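## Task

Place the red earphones inside the small chest's lowest drawer and the black earphones inside its highest drawer; at the end all drawers must be closed and the chest must still stand upright.

## Robot and tools

Robot: two arms, left_arm and right_arm, each with a two-finger gripper. Bases sit at about (+0.001, +0.287, +0.009) m for left_arm and (+0.004, -0.322, +0.007) m for right_arm, almost unrotated.

Scene frame: origin at table-top height, halfway between the arms, a little behind the near table edge. +x points out across the table, +y toward left_arm, +z up. Arm names do not match image left/right. The gripper's fingers point along its own +z and close along its own y. The reported hand position is the point between the pads, about 1 cm short of the fingertips. Printed positions can be off by a few cm, more when reaching far.

One row (used by both motion tools): 14 numbers, each in [-1, 1]. The first 7 are for left_arm: dx, dy, dz, rx, ry, rz, opening. The last 7 are the same for right_arm. Always send all 14, even if one arm is idle. dx..rz are an offset, not a pose. They count from that arm's Hand target at the start of the action or move, along scene-frame axes, and the turn is about the hand's own position. Scale: 1.0 = 0.6 m or 180 degrees; rx, ry, rz form one rotation vector. Opening is absolute: +1 fully open (0.094 m), -1 closed. Six zeros means no new pose; still send the opening you want, because 0 there means half-open.

execute_actions(actions, cameras): actions is a list of actions. Each action is a table of 1 to 15 rows, one per 1/30 s step; a short table repeats its last row up to 15 steps. Every row in one action is measured from that action's start pose, not from the row before. The next action begins from the new Hand target, so repeating an offset moves further. An empty list returns images and full state. cameras: list of names, ["all"], or [].

move(target, speed, blend, opening_speed, grip_force, blocking, cameras): drives straight-line paths. target is one row or a list of up to 15 rows; every row is an offset from the same starting Hand targets, not from the previous row. speed: m/s, 0.002 to 2.9, default 0.25 (turns up to twice that in rad/s). blend: metres of corner rounding per waypoint, 0 means stop at each. opening_speed: at least 0.2 per second on the -1..+1 scale; use it slowly for squashable items. grip_force: newtons per pad, 10 to 50, one value or one per arm; it persists, and low values close slowly. blocking=false returns early while the move continues. A move runs at most 10 s. It does not avoid obstacles or the other arm; faster moves overshoot and strike harder. Its extra line reports the ending (done, off_target, moving, held, fault) and limits (paced = pose clipped, held = steps withheld).

wait(seconds 0 to 3600, cameras): lets time pass with no new commands; returns early if a running move ends. stop(cameras): brakes a running move. zoom_image(camera, region [x0, y0, x1, y1] in pixels, at most 504 by 504): enlarges part of that camera's newest image. finished_scene(scene): give the current scene number once the goal holds without the robot; it cannot be undone.

Cameras (all 672x504): cam_head_left, cam_head_right, cam_high, cam_low, cam_left_wrist, cam_right_wrist.

Results: end_effector_position (m) and end_effector_quat_wxyz in the scene frame; Hand target, the commanded pose that next offsets start from; Tool commands; grip_measured on the opening scale (reads a bit wide when empty, narrower than a squeezed part); grip_effort_nm, the motor's effort (negative = closing), not pad force; Joint positions (gripper's last number in metres), joint torques, joint velocities (omitted when within noise), motor temperatures. A MOTOR HOT line appears at 75 °C; at 90 °C that arm folds and stays idle; at 100 °C it drops.

Controller habits: each step the commanded turn is limited to 40 degrees from the measured orientation. Friction and gravity can leave the gripper short, low or tilted; check position and orientation after moves, and send the remaining gap as a fresh offset. Small moves may not happen or may drift. A blocked arm keeps pushing until you command it back past the hand. Joint ranges (rad): waist -2.618..3.054, shoulder 0..3.142, elbow 0..3.142 (straight 2.901), wrist pitch and yaw -1.571..1.571, wrist roll -2.094..2.094.

Avoid: dropping or letting anything leave the table; slamming drawers or tipping the chest; striking the bar, base spacers, back plate or low rail; arm-to-arm contact, including closing one gripper on the other's fingers; paths passing near an arm's own base (go around it); strain on wrist camera cables; holding loads or stretched poses long enough to overheat. A loose object may occasionally get nudged by itself, so recheck before finishing.

Each tool is called after "Request:" as name(argument=value, ...) on one line, values as JSON.

## Session

Request:
execute_actions(actions=[])

Scene clock: 0.00 s.
left_arm: end_effector_position=(+0.3222, +0.2281, +0.2461) grip_measured=+1.000 grip_effort_nm=n/a end_effector_quat_wxyz=(+0.497, +0.147, +0.848, -0.109) | right_arm: end_effector_position=(+0.3770, -0.2573, +0.3590) grip_measured=+1.000 grip_effort_nm=n/a end_effector_quat_wxyz=(+0.628, -0.029, +0.707, +0.323)
Joint positions: left_arm=[-0.021 0.975 0.835 -0.412 0.336 0.147 0.094] | right_arm=[-0.082 1.08 0.863 0.22 -0.616 0.437 0.094]
Joint velocities: within noise
Joint torques (N m): no reading
Motor temperatures (°C): left_arm=[28 32 29 36 24 26 25] | right_arm=[25 33 36 39 25 24 23]
Heat: left arm: 36 °C; right arm: 39 °C.
Hand target: left_arm +0.3222, +0.2284, +0.2474; +0.497, +0.147, +0.848, -0.108 | right_arm +0.3758, -0.2566, +0.3654; +0.633, -0.034, +0.702, +0.324
Tool commands: left_gripper/opening=+1.0 right_gripper/opening=+1.0

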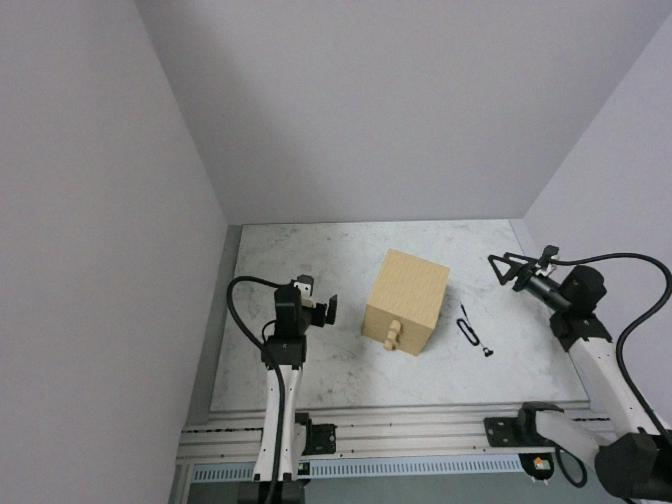

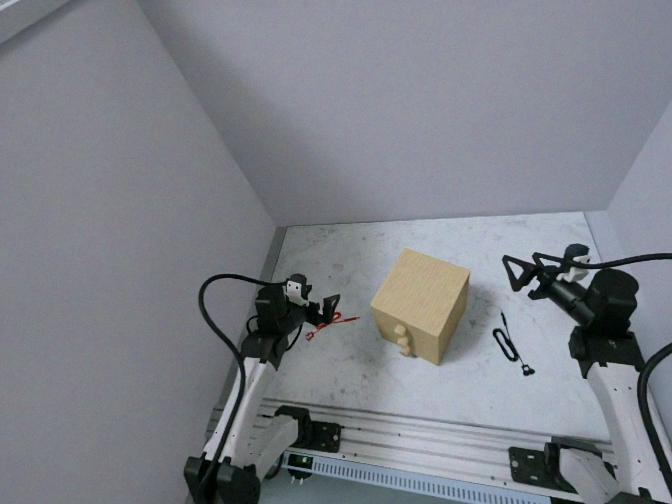

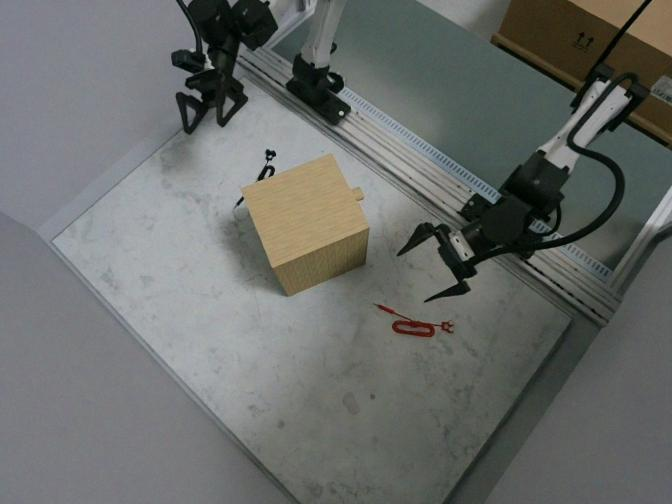

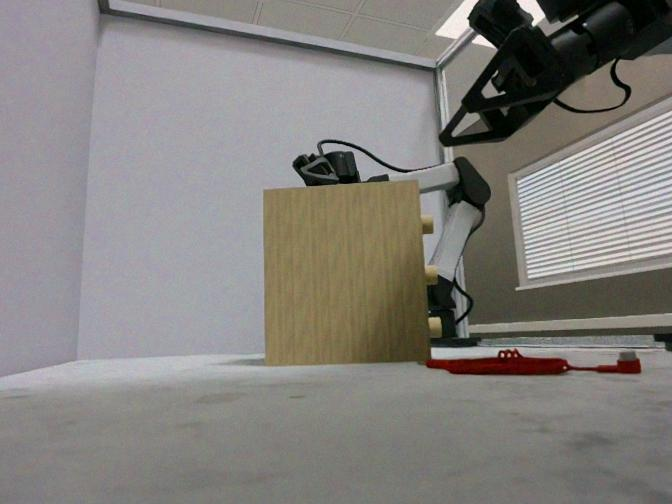

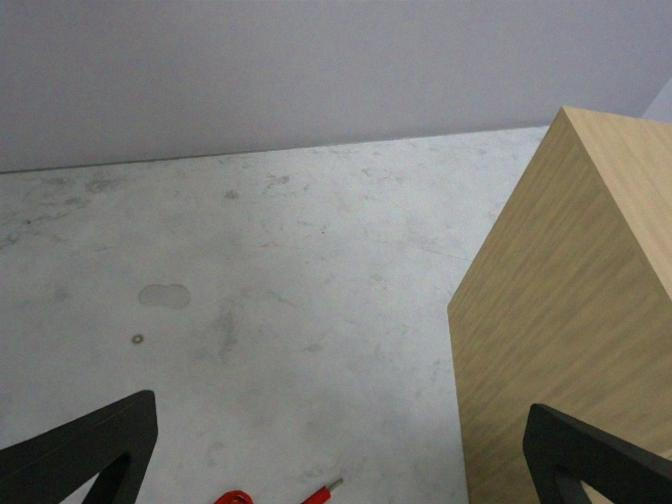

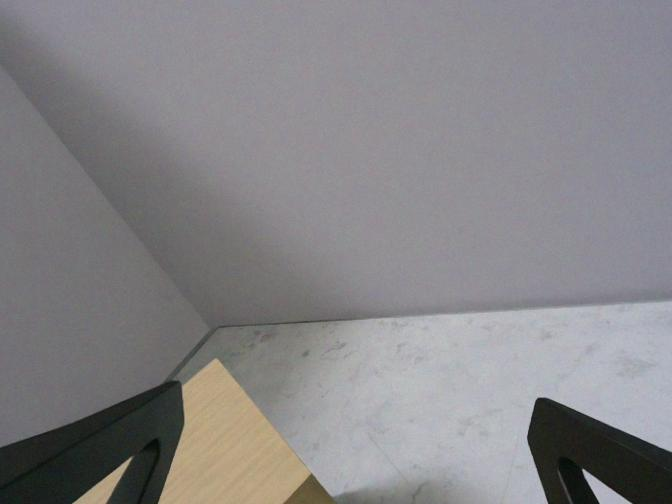

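Request:
zoom_image(camera="cam_head_right", region=[280, 220, 560, 430])

Request:
zoom_image(camera="cam_high", region=[200, 120, 500, 345])

Request:
zoom_image(camera="cam_low", region=[240, 120, 660, 400])

Request:
zoom_image(camera="cam_head_left", region=[200, 220, 560, 490])

Scaled by 1.800 from the camera's image (finer frame: 960x720).

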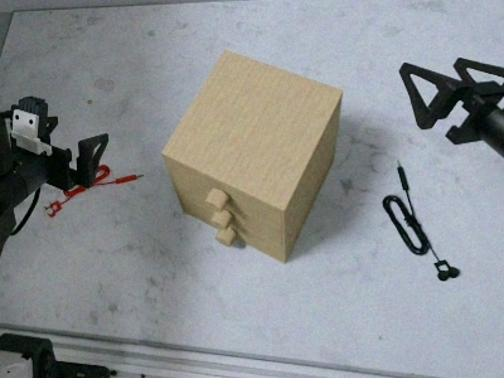

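Scaled by 1.680 from the camera's image (finer frame: 960x720).

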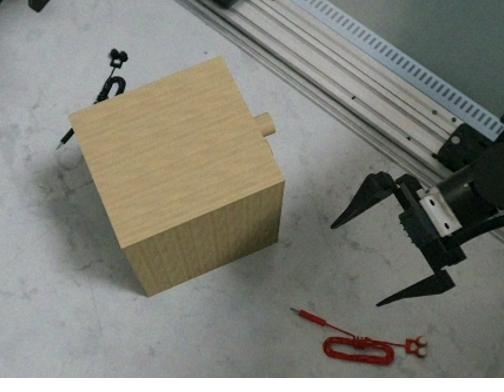

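Scaled by 1.200 from the camera's image (finer frame: 960x720).

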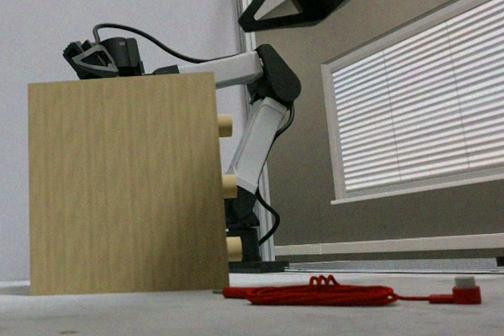

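Scaled by 1.400 from the camera's image (finer frame: 960x720).

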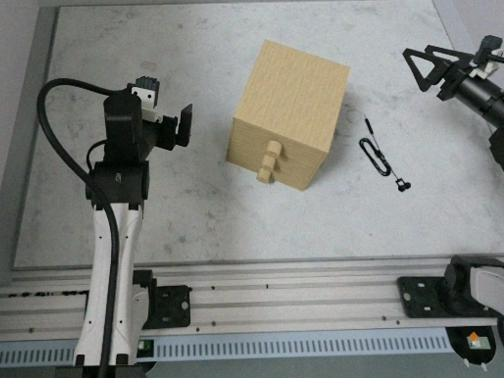

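Request:
move(target=[-0.087, -0.03, 0.0, 0.0725, 0.333, 0.0986, 1, -0.177, -0.005, -0.192, -0.2295, 0.448, -0.024, 1], speed=0.4, cameras=["all"])

Scene clock: 99.93 s.
left_arm: end_effector_position=(+0.2687, +0.2107, +0.2446) grip_measured=+1.000 grip_effort_nm=-0.01 end_effector_quat_wxyz=(+0.088, +0.004, +0.996, -0.028) | right_arm: end_effector_position=(+0.2902, -0.2550, +0.2587) grip_measured=+1.000 grip_effort_nm=0.04 end_effector_quat_wxyz=(+0.150, -0.009, +0.988, +0.037)
Joint positions: left_arm=[-0.28 1.528 1.69 -1.565 0.016 -0.255 0.094] | right_arm=[0.24 1.46 1.681 -1.479 -0.011 0.207 0.094]
Joint torques (N m): left_arm=[-0.55 -4.79 8.83 0.84 -0.19 -0.04] | right_arm=[0.58 -5.93 4.33 0.27 0.13 0.18]
Motor temperatures (°C): left_arm=[27 31 38 47 24 25 25] | right_arm=[25 34 45 45 25 23 23]
Heat: left arm: 47 °C; right arm: 45 °C.
Hand target: left_arm +0.2699, +0.2103, +0.2473; +0.000, +0.000, +1.000, +0.000 | right_arm +0.2695, -0.2596, +0.2501; +0.001, -0.001, +1.000, +0.000
Off the commanded pose: left_arm 0.003 m, 11 deg | right_arm 0.023 m, 18 deg.
joint sent to its limit (left arm) — joint 4 (wrist pitch), lower limit. The joint targets are off in orientation, not in position.
joint sent to its limit (right arm) — joint 4 (wrist pitch), lower limit. The joint targets are off in orientation, not in position.
move: off_target (left_arm, right_arm)

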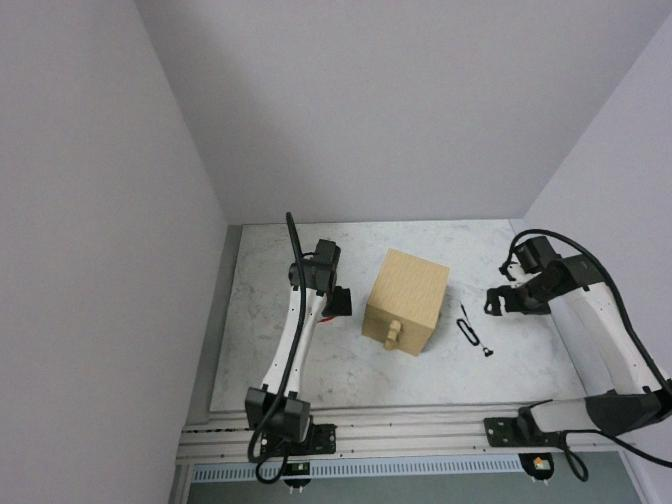

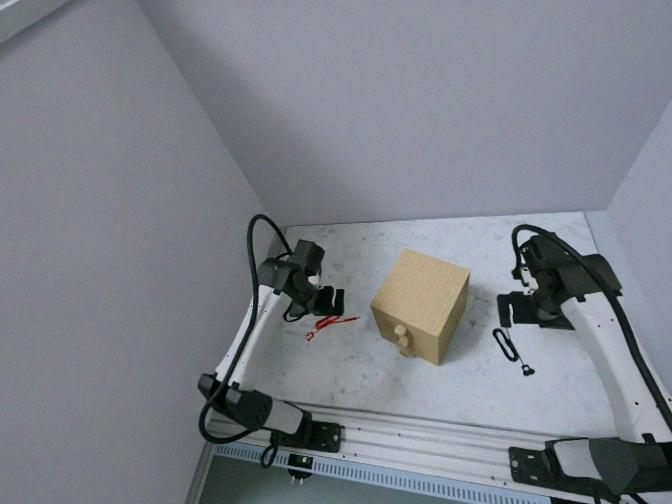

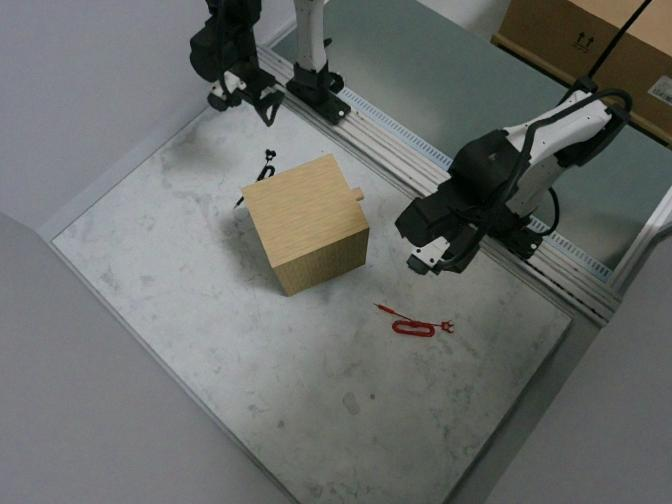

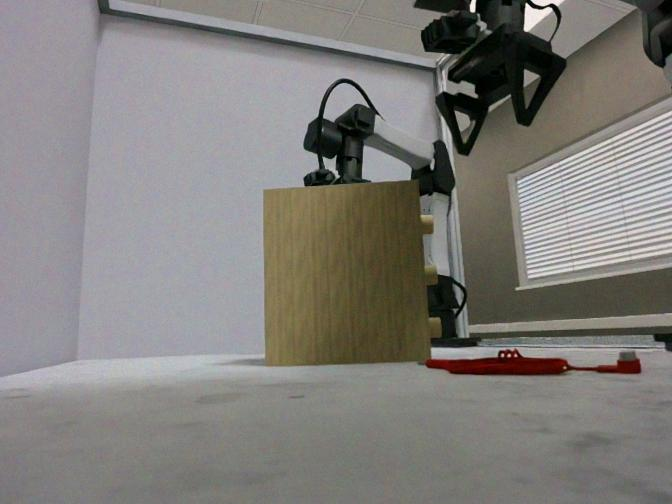

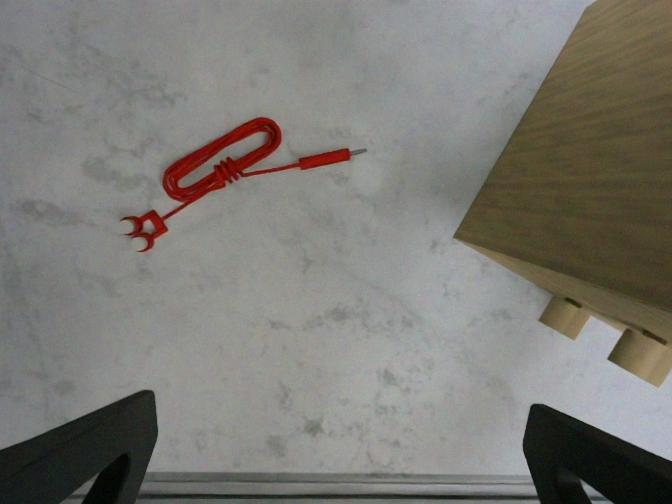

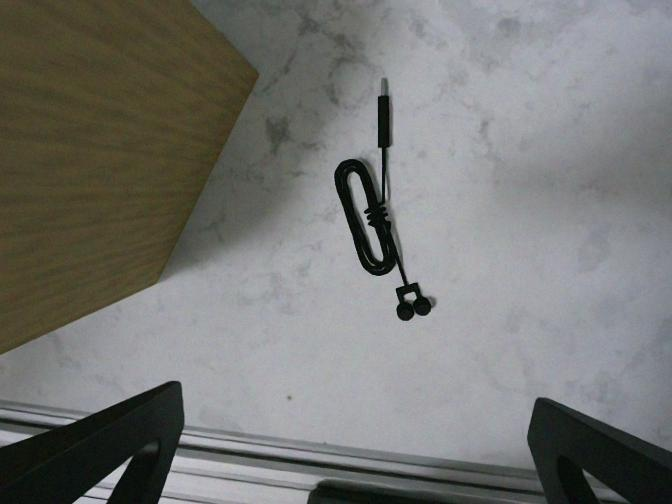

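Request:
move(target=[-0.125, -0.2705, -0.24, -0.0725, -0.333, -0.0986, 0.2, 0.081, 0.0, -0.1835, 0, 0, 0.083, 1], speed=0.35, cameras=["cam_head_left", "cam_high", "cam_left_wrist", "cam_right_wrist"])

Scene clock: 191.33 s.
left_arm: end_effector_position=(+0.1954, +0.0440, +0.1102) grip_measured=+0.202 grip_effort_nm=-0.12 end_effector_quat_wxyz=(+0.493, +0.139, +0.850, -0.123) | right_arm: end_effector_position=(+0.3205, -0.2554, +0.1478) grip_measured=+1.000 grip_effort_nm=0.03 end_effector_quat_wxyz=(+0.016, -0.128, +0.992, +0.005)
Joint positions: left_arm=[-1.282 1.16 0.416 0.028 -0.712 -0.608 0.056] | right_arm=[0.219 1.732 1.552 -1.356 -0.01 -0.055 0.094]
Joint torques (N m): left_arm=[-0.57 -1.7 6.42 2.38 -0.61 0.27] | right_arm=[-0.47 -7.12 4.75 0.41 0.1 -0.14]
Motor temperatures (°C): left_arm=[27 33 42 37 24 24 25] | right_arm=[25 36 39 38 25 23 23]
Heat: left arm: 42 °C; right arm: 39 °C.
Hand target: left_arm +0.1950, +0.0480, +0.1033; +0.497, +0.147, +0.849, -0.108 | right_arm +0.3182, -0.2596, +0.1401; +0.001, -0.130, +0.991, +0.000
Off the commanded pose: left_arm 0.008 m, 2 deg | right_arm 0.009 m, 2 deg.
move: done

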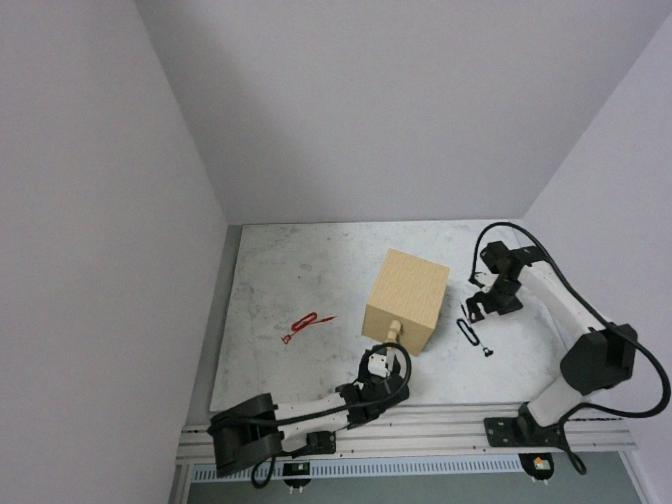

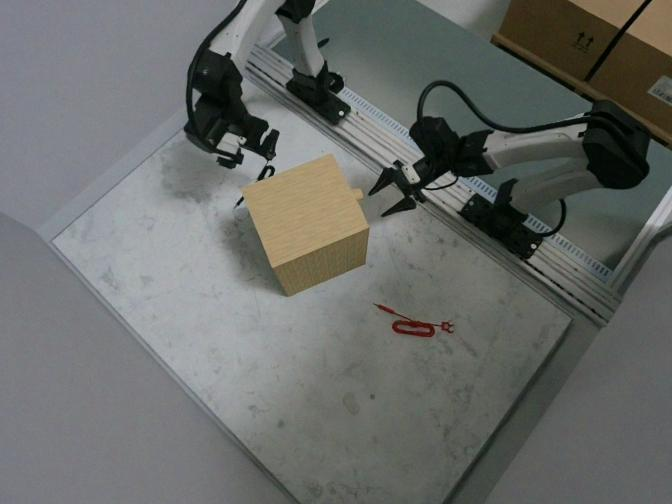

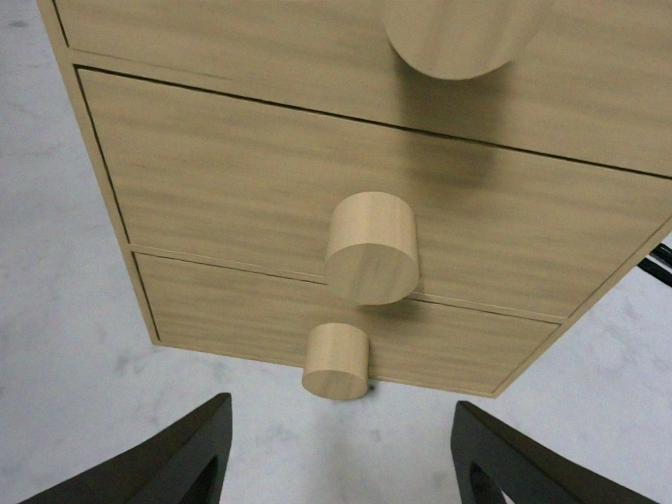

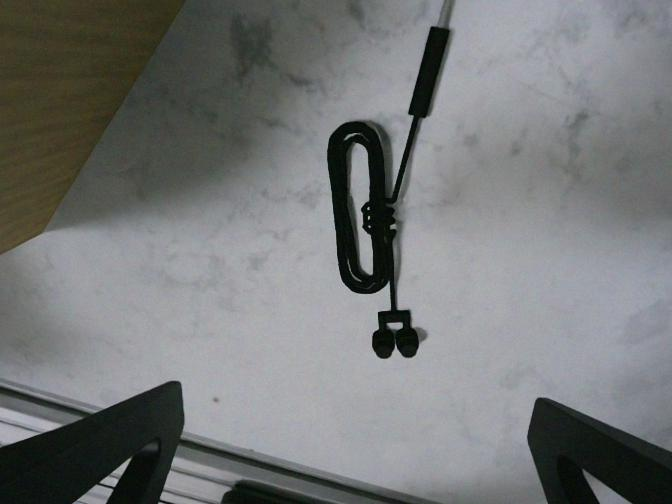

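Request:
move(target=[[0.0993, -0.0433, -0.1055, 0, 0, -0.022, 0.4, 0.016, 0.005, -0.105, 0, 0, 0.03, 1],[0.0993, -0.0433, -0.1055, 0, 0, -0.022, -0.5, 0.016, 0.005, -0.105, 0, 0, 0.03, 1]], speed=0.15, cameras=["cam_head_left", "cam_high", "cam_left_wrist", "cam_right_wrist"])

Scene clock: 238.53 s.
left_arm: end_effector_position=(+0.2527, +0.0173, +0.0450) grip_measured=-0.418 grip_effort_nm=-1.03 end_effector_quat_wxyz=(+0.491, +0.173, +0.843, -0.134) | right_arm: end_effector_position=(+0.3328, -0.2532, +0.0859) grip_measured=+1.000 grip_effort_nm=0.04 end_effector_quat_wxyz=(+0.017, -0.173, +0.985, +0.004)
Joint positions: left_arm=[-1.057 1.654 0.381 0.679 -0.484 -0.378 0.027] | right_arm=[0.219 1.791 1.377 -1.119 -0.009 -0.146 0.094]
Joint torques (N m): left_arm=[0.81 -3.9 4.94 2.78 -0.31 0.32] | right_arm=[-0.18 -7.66 4.37 0.42 0.09 -0.15]
Motor temperatures (°C): left_arm=[27 31 39 42 25 24 25] | right_arm=[25 38 38 36 25 23 23]
Heat: left arm: 42 °C; right arm: 38 °C.
Hand target: left_arm +0.2546, +0.0220, +0.0400; +0.493, +0.176, +0.843, -0.125 | right_arm +0.3277, -0.2566, +0.0771; +0.001, -0.177, +0.984, +0.000
Off the commanded pose: left_arm 0.007 m, 1 deg | right_arm 0.011 m, 2 deg.
move: off_target (right_arm)

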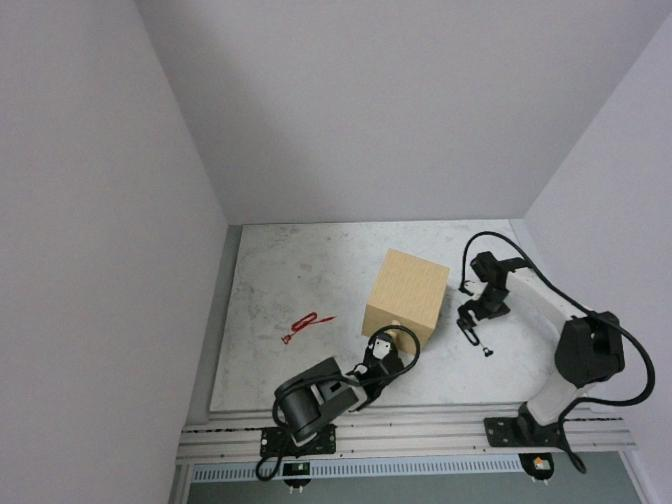

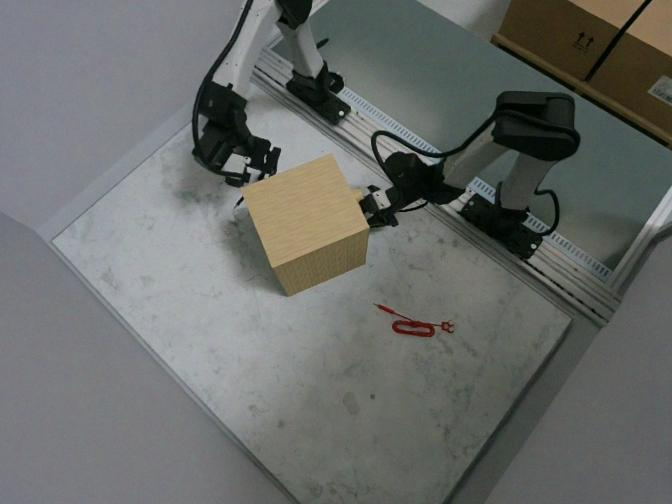

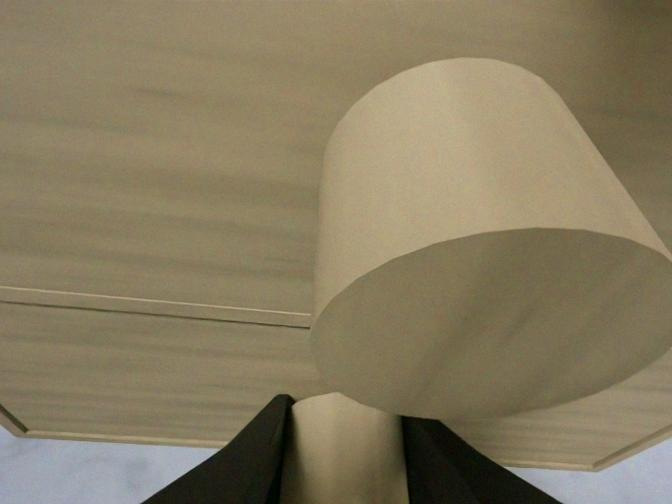

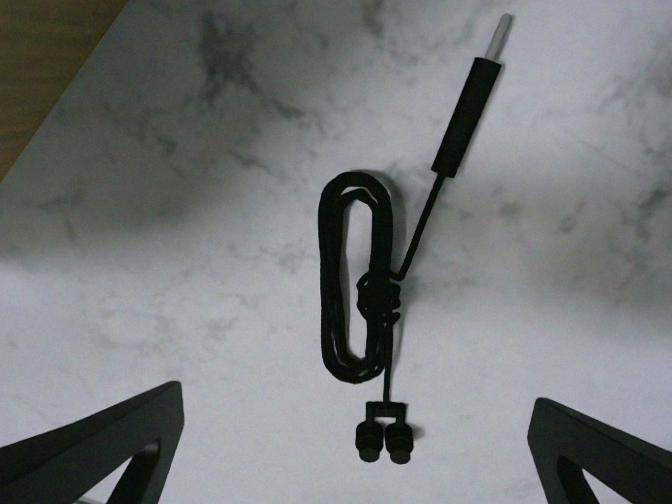

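Request:
move(target=[[-0.0755, 0.0353, 0.006, 0, 0, 0, -0.5, 0.006, 0.002, -0.036, 0, 0, 0, 1],[-0.151, 0.0705, 0.008, 0.0375, 0.074, 0, -0.5, 0.012, 0.0043, -0.0735, 0, 0, 0, 1]], speed=0.08, blend=[0.02, 0], cameras=["cam_head_left", "cam_low", "cam_left_wrist", "cam_right_wrist"])

Scene clock: 282.07 s.
left_arm: end_effector_position=(+0.1636, +0.0590, +0.0432) grip_measured=-0.418 grip_effort_nm=-1.04 end_effector_quat_wxyz=(+0.383, +0.192, +0.897, -0.112) | right_arm: end_effector_position=(+0.3414, -0.2516, +0.0424) grip_measured=+1.000 grip_effort_nm=0.04 end_effector_quat_wxyz=(+0.018, -0.173, +0.985, +0.004)
Joint positions: left_arm=[-1.28 1.211 0.339 -0.051 -0.518 -0.666 0.027] | right_arm=[0.219 1.864 1.292 -0.96 -0.009 -0.146 0.094]
Joint torques (N m): left_arm=[-0.2 -3.52 9.06 1.24 -0.59 -0.01] | right_arm=[0.08 -7.92 4.19 0.41 0.08 -0.11]
Heat: left arm: 45 °C; right arm: 41 °C.
Hand target: left_arm +0.1640, +0.0643, +0.0447; +0.380, +0.189, +0.900, -0.095 | right_arm +0.3350, -0.2540, +0.0330; +0.001, -0.177, +0.984, +0.000
Off the commanded pose: left_arm 0.006 m, 2 deg | right_arm 0.012 m, 2 deg.
move: off_target (right_arm)

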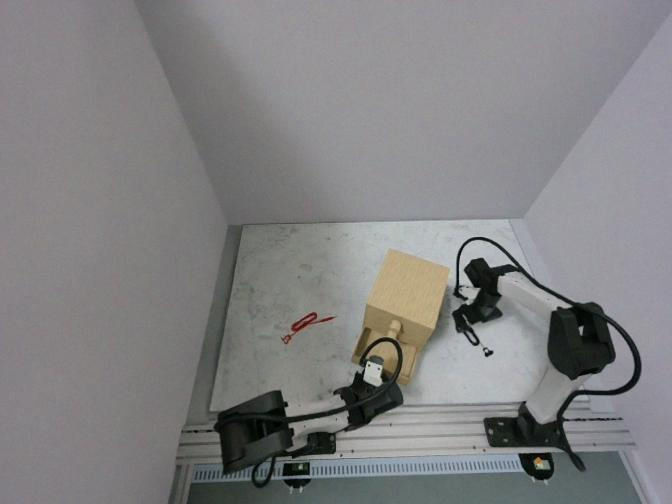

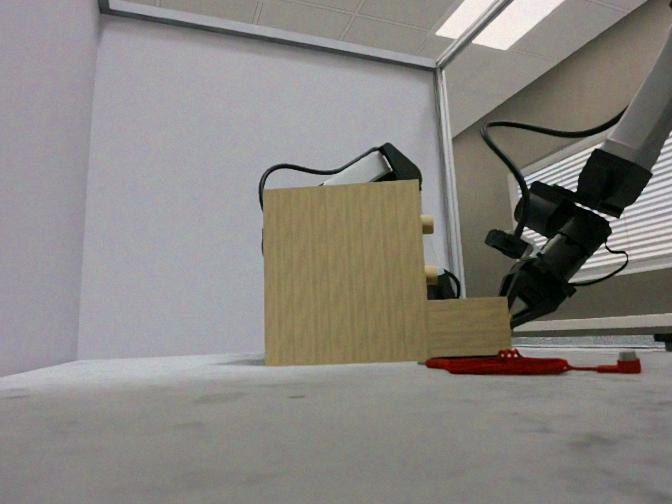

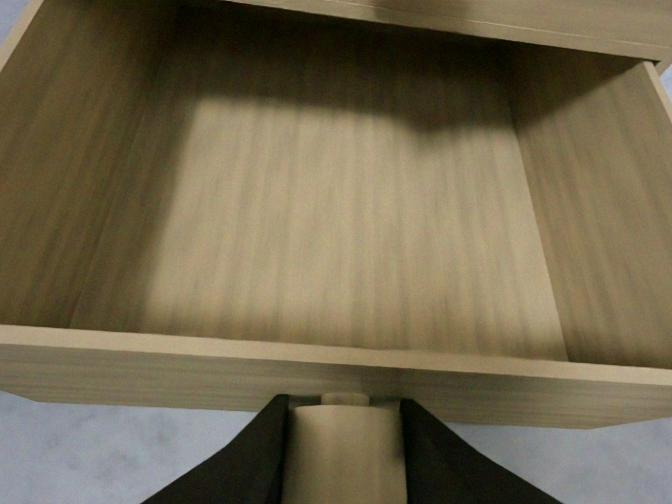

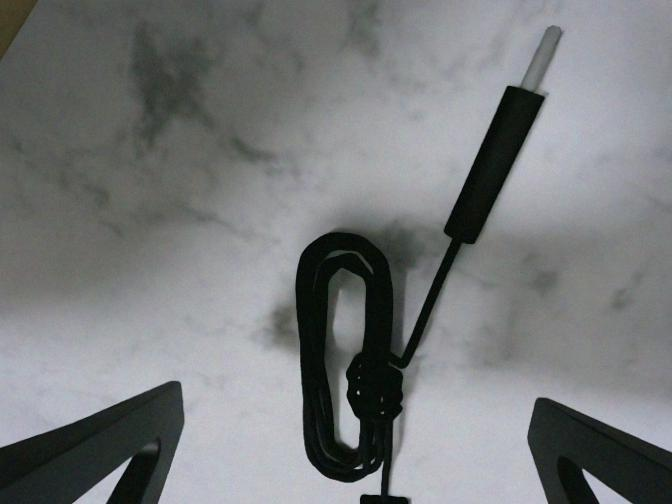

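Request:
move(target=[-0.0453, 0.0212, 0.003, 0.03, 0.0593, 0, -0.5, -0.0067, 0.0038, -0.045, 0, 0, 0, 1], speed=0.06, cameras=["cam_head_right", "cam_left_wrist", "cam_right_wrist", "cam_low"])

Scene clock: 309.77 s.
left_arm: end_effector_position=(+0.1376, +0.0697, +0.0437) grip_measured=-0.418 grip_effort_nm=-1.04 end_effector_quat_wxyz=(+0.290, +0.203, +0.931, -0.087) | right_arm: end_effector_position=(+0.3381, -0.2518, +0.0173) grip_measured=+1.000 grip_effort_nm=0.04 end_effector_quat_wxyz=(+0.017, -0.175, +0.984, +0.002)
Joint positions: left_arm=[-1.289 1.174 0.464 -0.397 -0.396 -0.75 0.027] | right_arm=[0.223 1.891 1.22 -0.864 -0.006 -0.146 0.094]
Joint torques (N m): left_arm=[-0.23 -3.45 9.48 0.86 -0.52 -0.11] | right_arm=[0.59 -7.77 3.58 0.53 0.06 -0.01]
Heat: left arm: 41 °C; right arm: 41 °C.
Hand target: left_arm +0.1369, +0.0770, +0.0466; +0.286, +0.197, +0.935, -0.070 | right_arm +0.3310, -0.2517, +0.0061; +0.001, -0.177, +0.984, +0.000
Off the commanded pose: left_arm 0.008 m, 2 deg | right_arm 0.013 m, 2 deg.
move: off_target (right_arm)
Images, in order (width x height): cam_head_right 672x504, cam_low 672x504, cam_left_wrist 672x504, cam_right_wrist 672x504.

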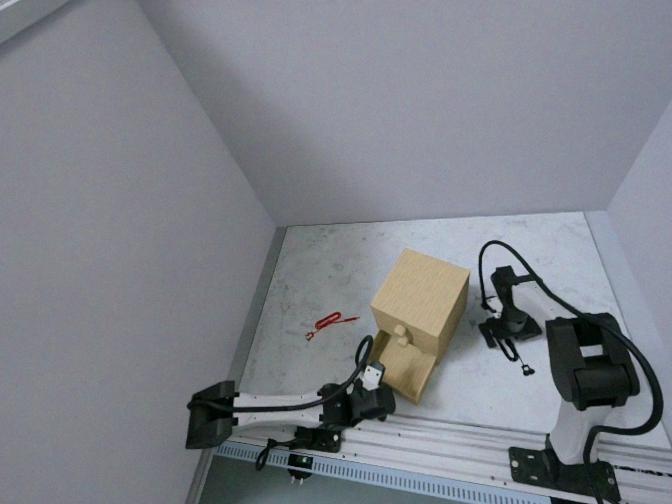

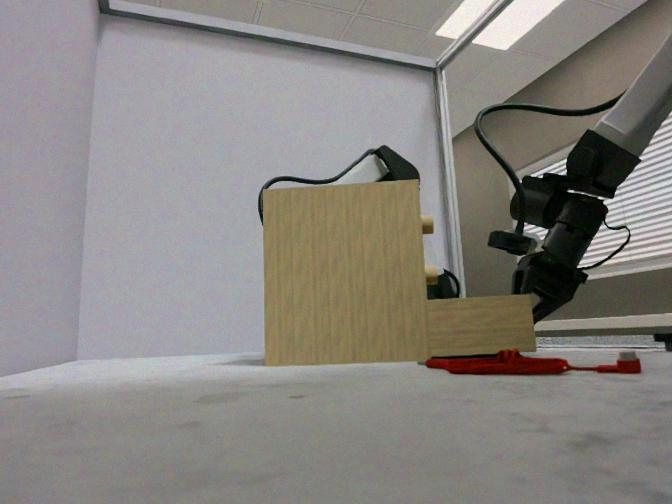

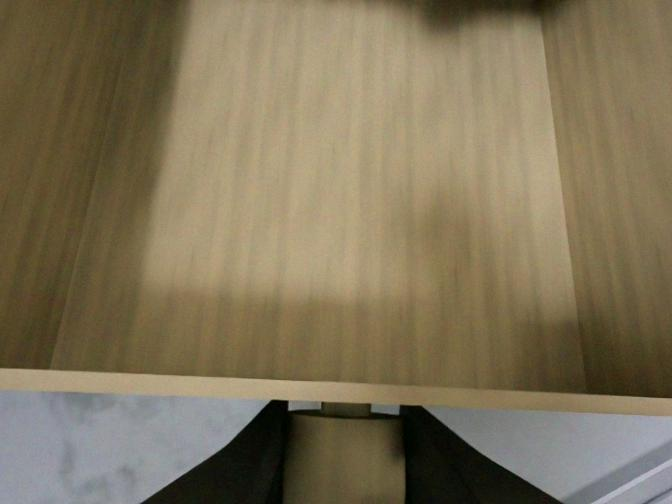

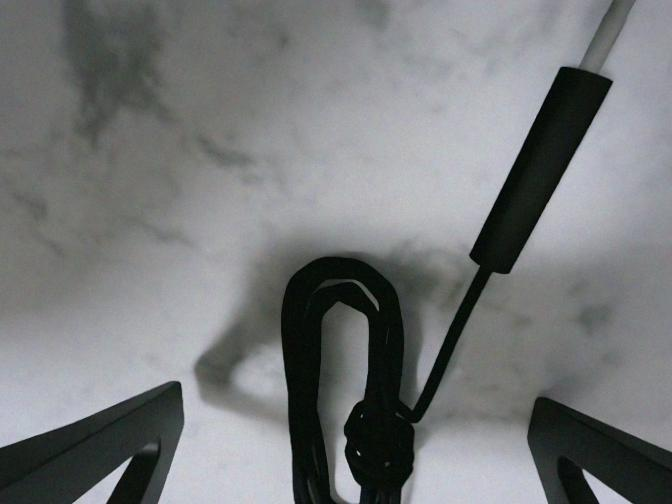

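Request:
move(target=[[0,0,0,0,0,0,0.3, -0.011,-0.004,-0.0117,0,0,0,1],[0,0,0.2,0,0,0,0.3, -0.011,-0.004,-0.0117,0,0,0,-0.35],[0.105,0.205,0.256,0.063,0.072,-0.084,0.3,-0.011,-0.004,-0.0117,0,0,0,-0.35],[0.385,0.353,0.139,0.1268,0.1447,-0.168,1,-0.011,-0.004,-0.0117,0,0,0,-0.35]], speed=0.3, blend=[0,0,0.03,0], opening_speed=1.2, cameras=["cam_head_left", "cam_left_wrist", "cam_right_wrist"])

Scene clock: 358.00 s.
left_arm: end_effector_position=(+0.3621, +0.2879, +0.1327) grip_measured=+0.997 grip_effort_nm=0.11 end_effector_quat_wxyz=(+0.003, +0.457, +0.890, +0.003) | right_arm: end_effector_position=(+0.3401, -0.2596, +0.0147) grip_measured=-0.348 grip_effort_nm=-0.09 end_effector_quat_wxyz=(+0.030, -0.175, +0.984, -0.023)
Joint positions: left_arm=[-0.015 1.934 1.715 -1.363 -0.001 0.952 0.094] | right_arm=[0.225 1.875 1.185 -0.819 0.045 -0.146 0.031]
Joint torques (N m): left_arm=[0.31 -7.01 10.02 0.37 -0.01 0.28] | right_arm=[0.1 -7.27 2.74 0.47 -0.4 -0.02]
Heat: left arm: 40 °C; right arm: 40 °C.
Hand target: left_arm +0.3679, +0.2889, +0.1299; +0.000, +0.461, +0.887, +0.000 | right_arm +0.3243, -0.2542, -0.0011; +0.001, -0.177, +0.984, +0.000
Off the commanded pose: left_arm 0.006 m, 1 deg | right_arm 0.023 m, 4 deg.
move: off_target (right_arm); target 2's new opening was sent with right_arm's hand 0.021 m and 3 deg from that target

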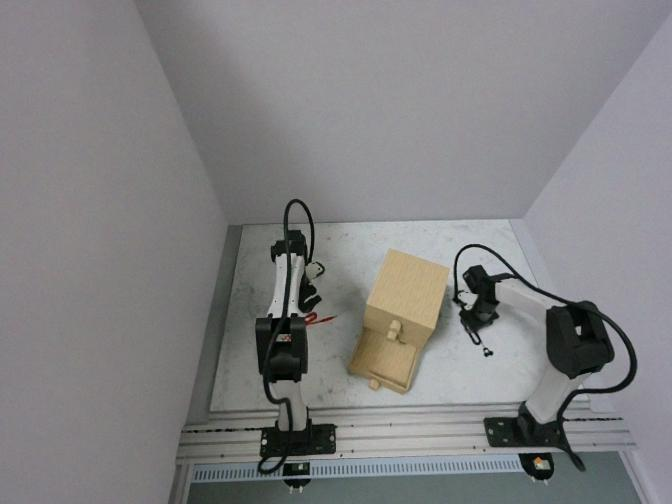

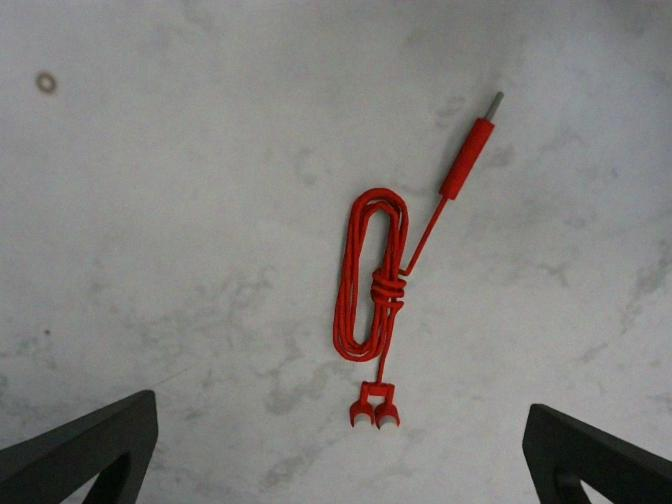

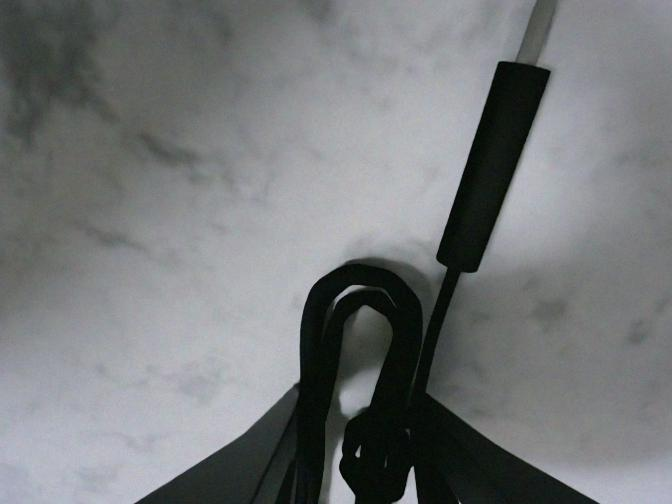

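Request:
move(target=[[-0.0185,-0.019,-0.1415,0,0,-0.03,0.7, 0,0,0.008,0,0,0,-0.55],[-0.0185,-0.019,-0.1415,0,0,-0.03,0.7, 0.0,0,0.1,0,0,0,-0.55]], speed=0.15, opening_speed=1.2, cameras=["cam_left_wrist", "cam_right_wrist", "cam_head_left"])

Scene clock: 382.70 s.
left_arm: end_effector_position=(+0.3595, +0.2802, +0.0596) grip_measured=+0.702 grip_effort_nm=-0.12 end_effector_quat_wxyz=(+0.012, +0.494, +0.869, +0.008) | right_arm: end_effector_position=(+0.3236, -0.2564, +0.0472) grip_measured=-0.548 grip_effort_nm=-0.07 end_effector_quat_wxyz=(-0.003, -0.176, +0.984, -0.005)
Joint positions: left_arm=[-0.037 1.934 1.422 -1.048 -0.001 1.014 0.08] | right_arm=[0.225 1.829 1.267 -1.011 0.008 -0.146 0.021]
Joint torques (N m): left_arm=[-0.54 -6.86 5.85 0.73 0 0.28] | right_arm=[0.09 -10.25 7.5 -0.06 -0.08 -0.04]
Motor temperatures (°C): left_arm=[27 32 40 36 24 23 27] | right_arm=[24 40 36 33 25 22 23]
Heat: left arm: 40 °C; right arm: 40 °C.
Hand target: left_arm +0.3568, +0.2775, +0.0450; +0.000, +0.503, +0.864, +0.000 | right_arm +0.3243, -0.2541, +0.0590; +0.001, -0.177, +0.984, +0.000
Off the commanded pose: left_arm 0.015 m, 2 deg | right_arm 0.012 m, 1 deg.
move: off_target (left_arm, right_arm)
Images, in order (width x height): cam_head_left 672x504, cam_left_wrist 672x504, cam_right_wrist 672x504.

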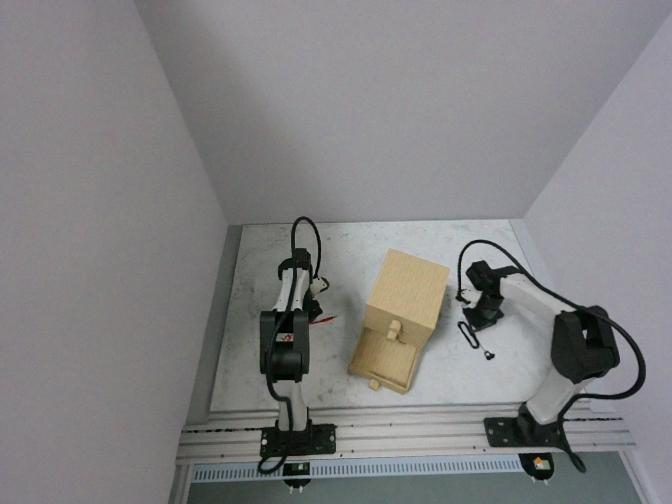

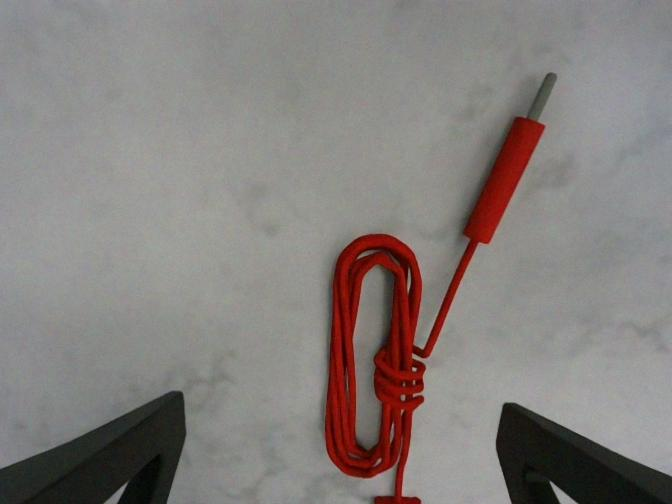

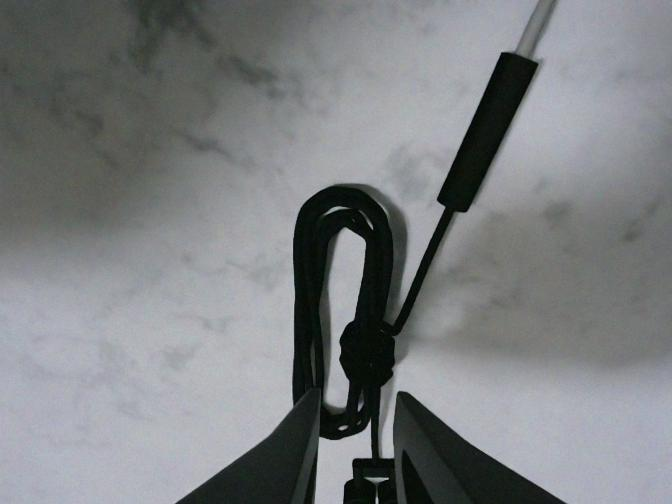

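Request:
move(target=[-0.02,-0.001,-0.077,0,0,0,0.4, 0.006,0.0023,-0.1,0,0,0,0.15], speed=0.12, opening_speed=1.5, cameras=["cam_left_wrist", "cam_right_wrist"])

Scene clock: 425.67 s.
left_arm: end_effector_position=(+0.3487, +0.2795, +0.0123) grip_measured=+0.402 grip_effort_nm=-0.13 end_effector_quat_wxyz=(+0.010, +0.495, +0.869, +0.007) | right_arm: end_effector_position=(+0.3265, -0.2560, +0.0137) grip_measured=+0.148 grip_effort_nm=0.15 end_effector_quat_wxyz=(+0.001, -0.176, +0.984, -0.006)
Joint positions: left_arm=[-0.04 1.96 1.259 -0.863 -0.001 1.014 0.066] | right_arm=[0.226 1.881 1.192 -0.877 0.009 -0.146 0.054]
Joint torques (N m): left_arm=[-0.58 -6.76 5.55 0.75 0.01 0.24] | right_arm=[0.25 -6.68 3.32 0.92 -0.08 -0.03]
Heat: left arm: 38 °C; right arm: 44 °C.
Hand target: left_arm +0.3448, +0.2768, -0.0012; +0.000, +0.503, +0.864, +0.000 | right_arm +0.3280, -0.2527, -0.0010; +0.001, -0.177, +0.984, +0.000
Off the commanded pose: left_arm 0.014 m, 2 deg | right_arm 0.015 m, 1 deg.
move: off_target (left_arm, right_arm)

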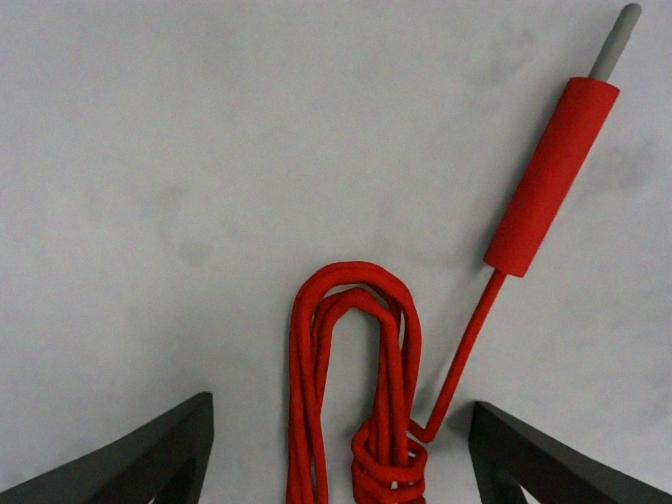

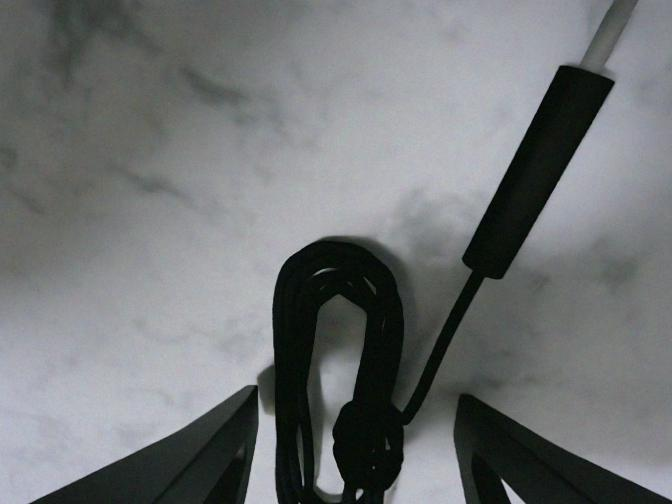

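Request:
move(target=[0,0,0,0,0,0,-0.9, 0,0,0,0,0,0,-0.9], grip_force=25, cameras=["cam_left_wrist", "cam_right_wrist"])

Scene clock: 435.93 s.
left_arm: end_effector_position=(+0.3494, +0.2795, +0.0124) grip_measured=-0.810 grip_effort_nm=-0.44 end_effector_quat_wxyz=(+0.012, +0.495, +0.869, +0.008) | right_arm: end_effector_position=(+0.3344, -0.2589, +0.0139) grip_measured=-0.822 grip_effort_nm=-0.53 end_effector_quat_wxyz=(+0.016, -0.176, +0.984, -0.018)
Joint positions: left_arm=[-0.04 1.96 1.259 -0.86 -0.001 1.014 0.009] | right_arm=[0.226 1.881 1.192 -0.848 0.035 -0.146 0.008]
Joint torques (N m): left_arm=[-0.59 -6.76 5.55 0.71 0 0.25] | right_arm=[0.27 -6.75 3.47 0.69 -0.32 -0.02]
Heat: left arm: 37 °C; right arm: 44 °C.
Hand target: left_arm +0.3447, +0.2768, -0.0012; +0.000, +0.503, +0.864, +0.000 | right_arm +0.3280, -0.2527, -0.0010; +0.001, -0.177, +0.984, +0.000
Off the commanded pose: left_arm 0.015 m, 2 deg | right_arm 0.017 m, 3 deg.
grip_force (N): 25, 25
move: done

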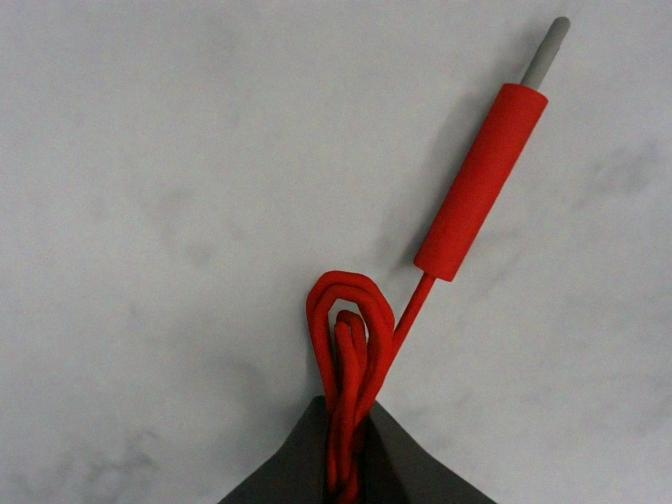

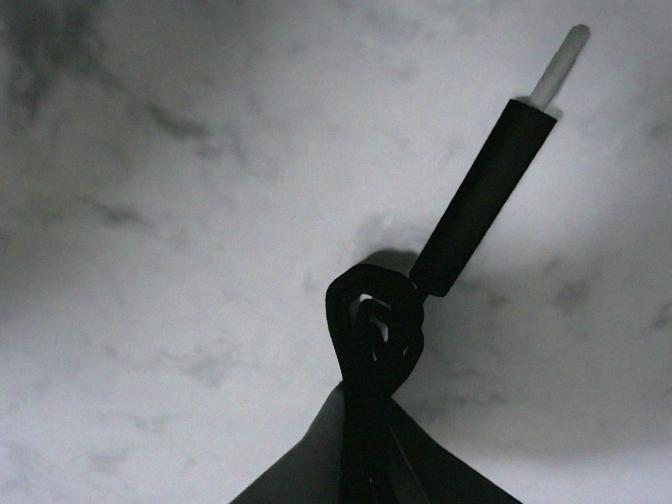

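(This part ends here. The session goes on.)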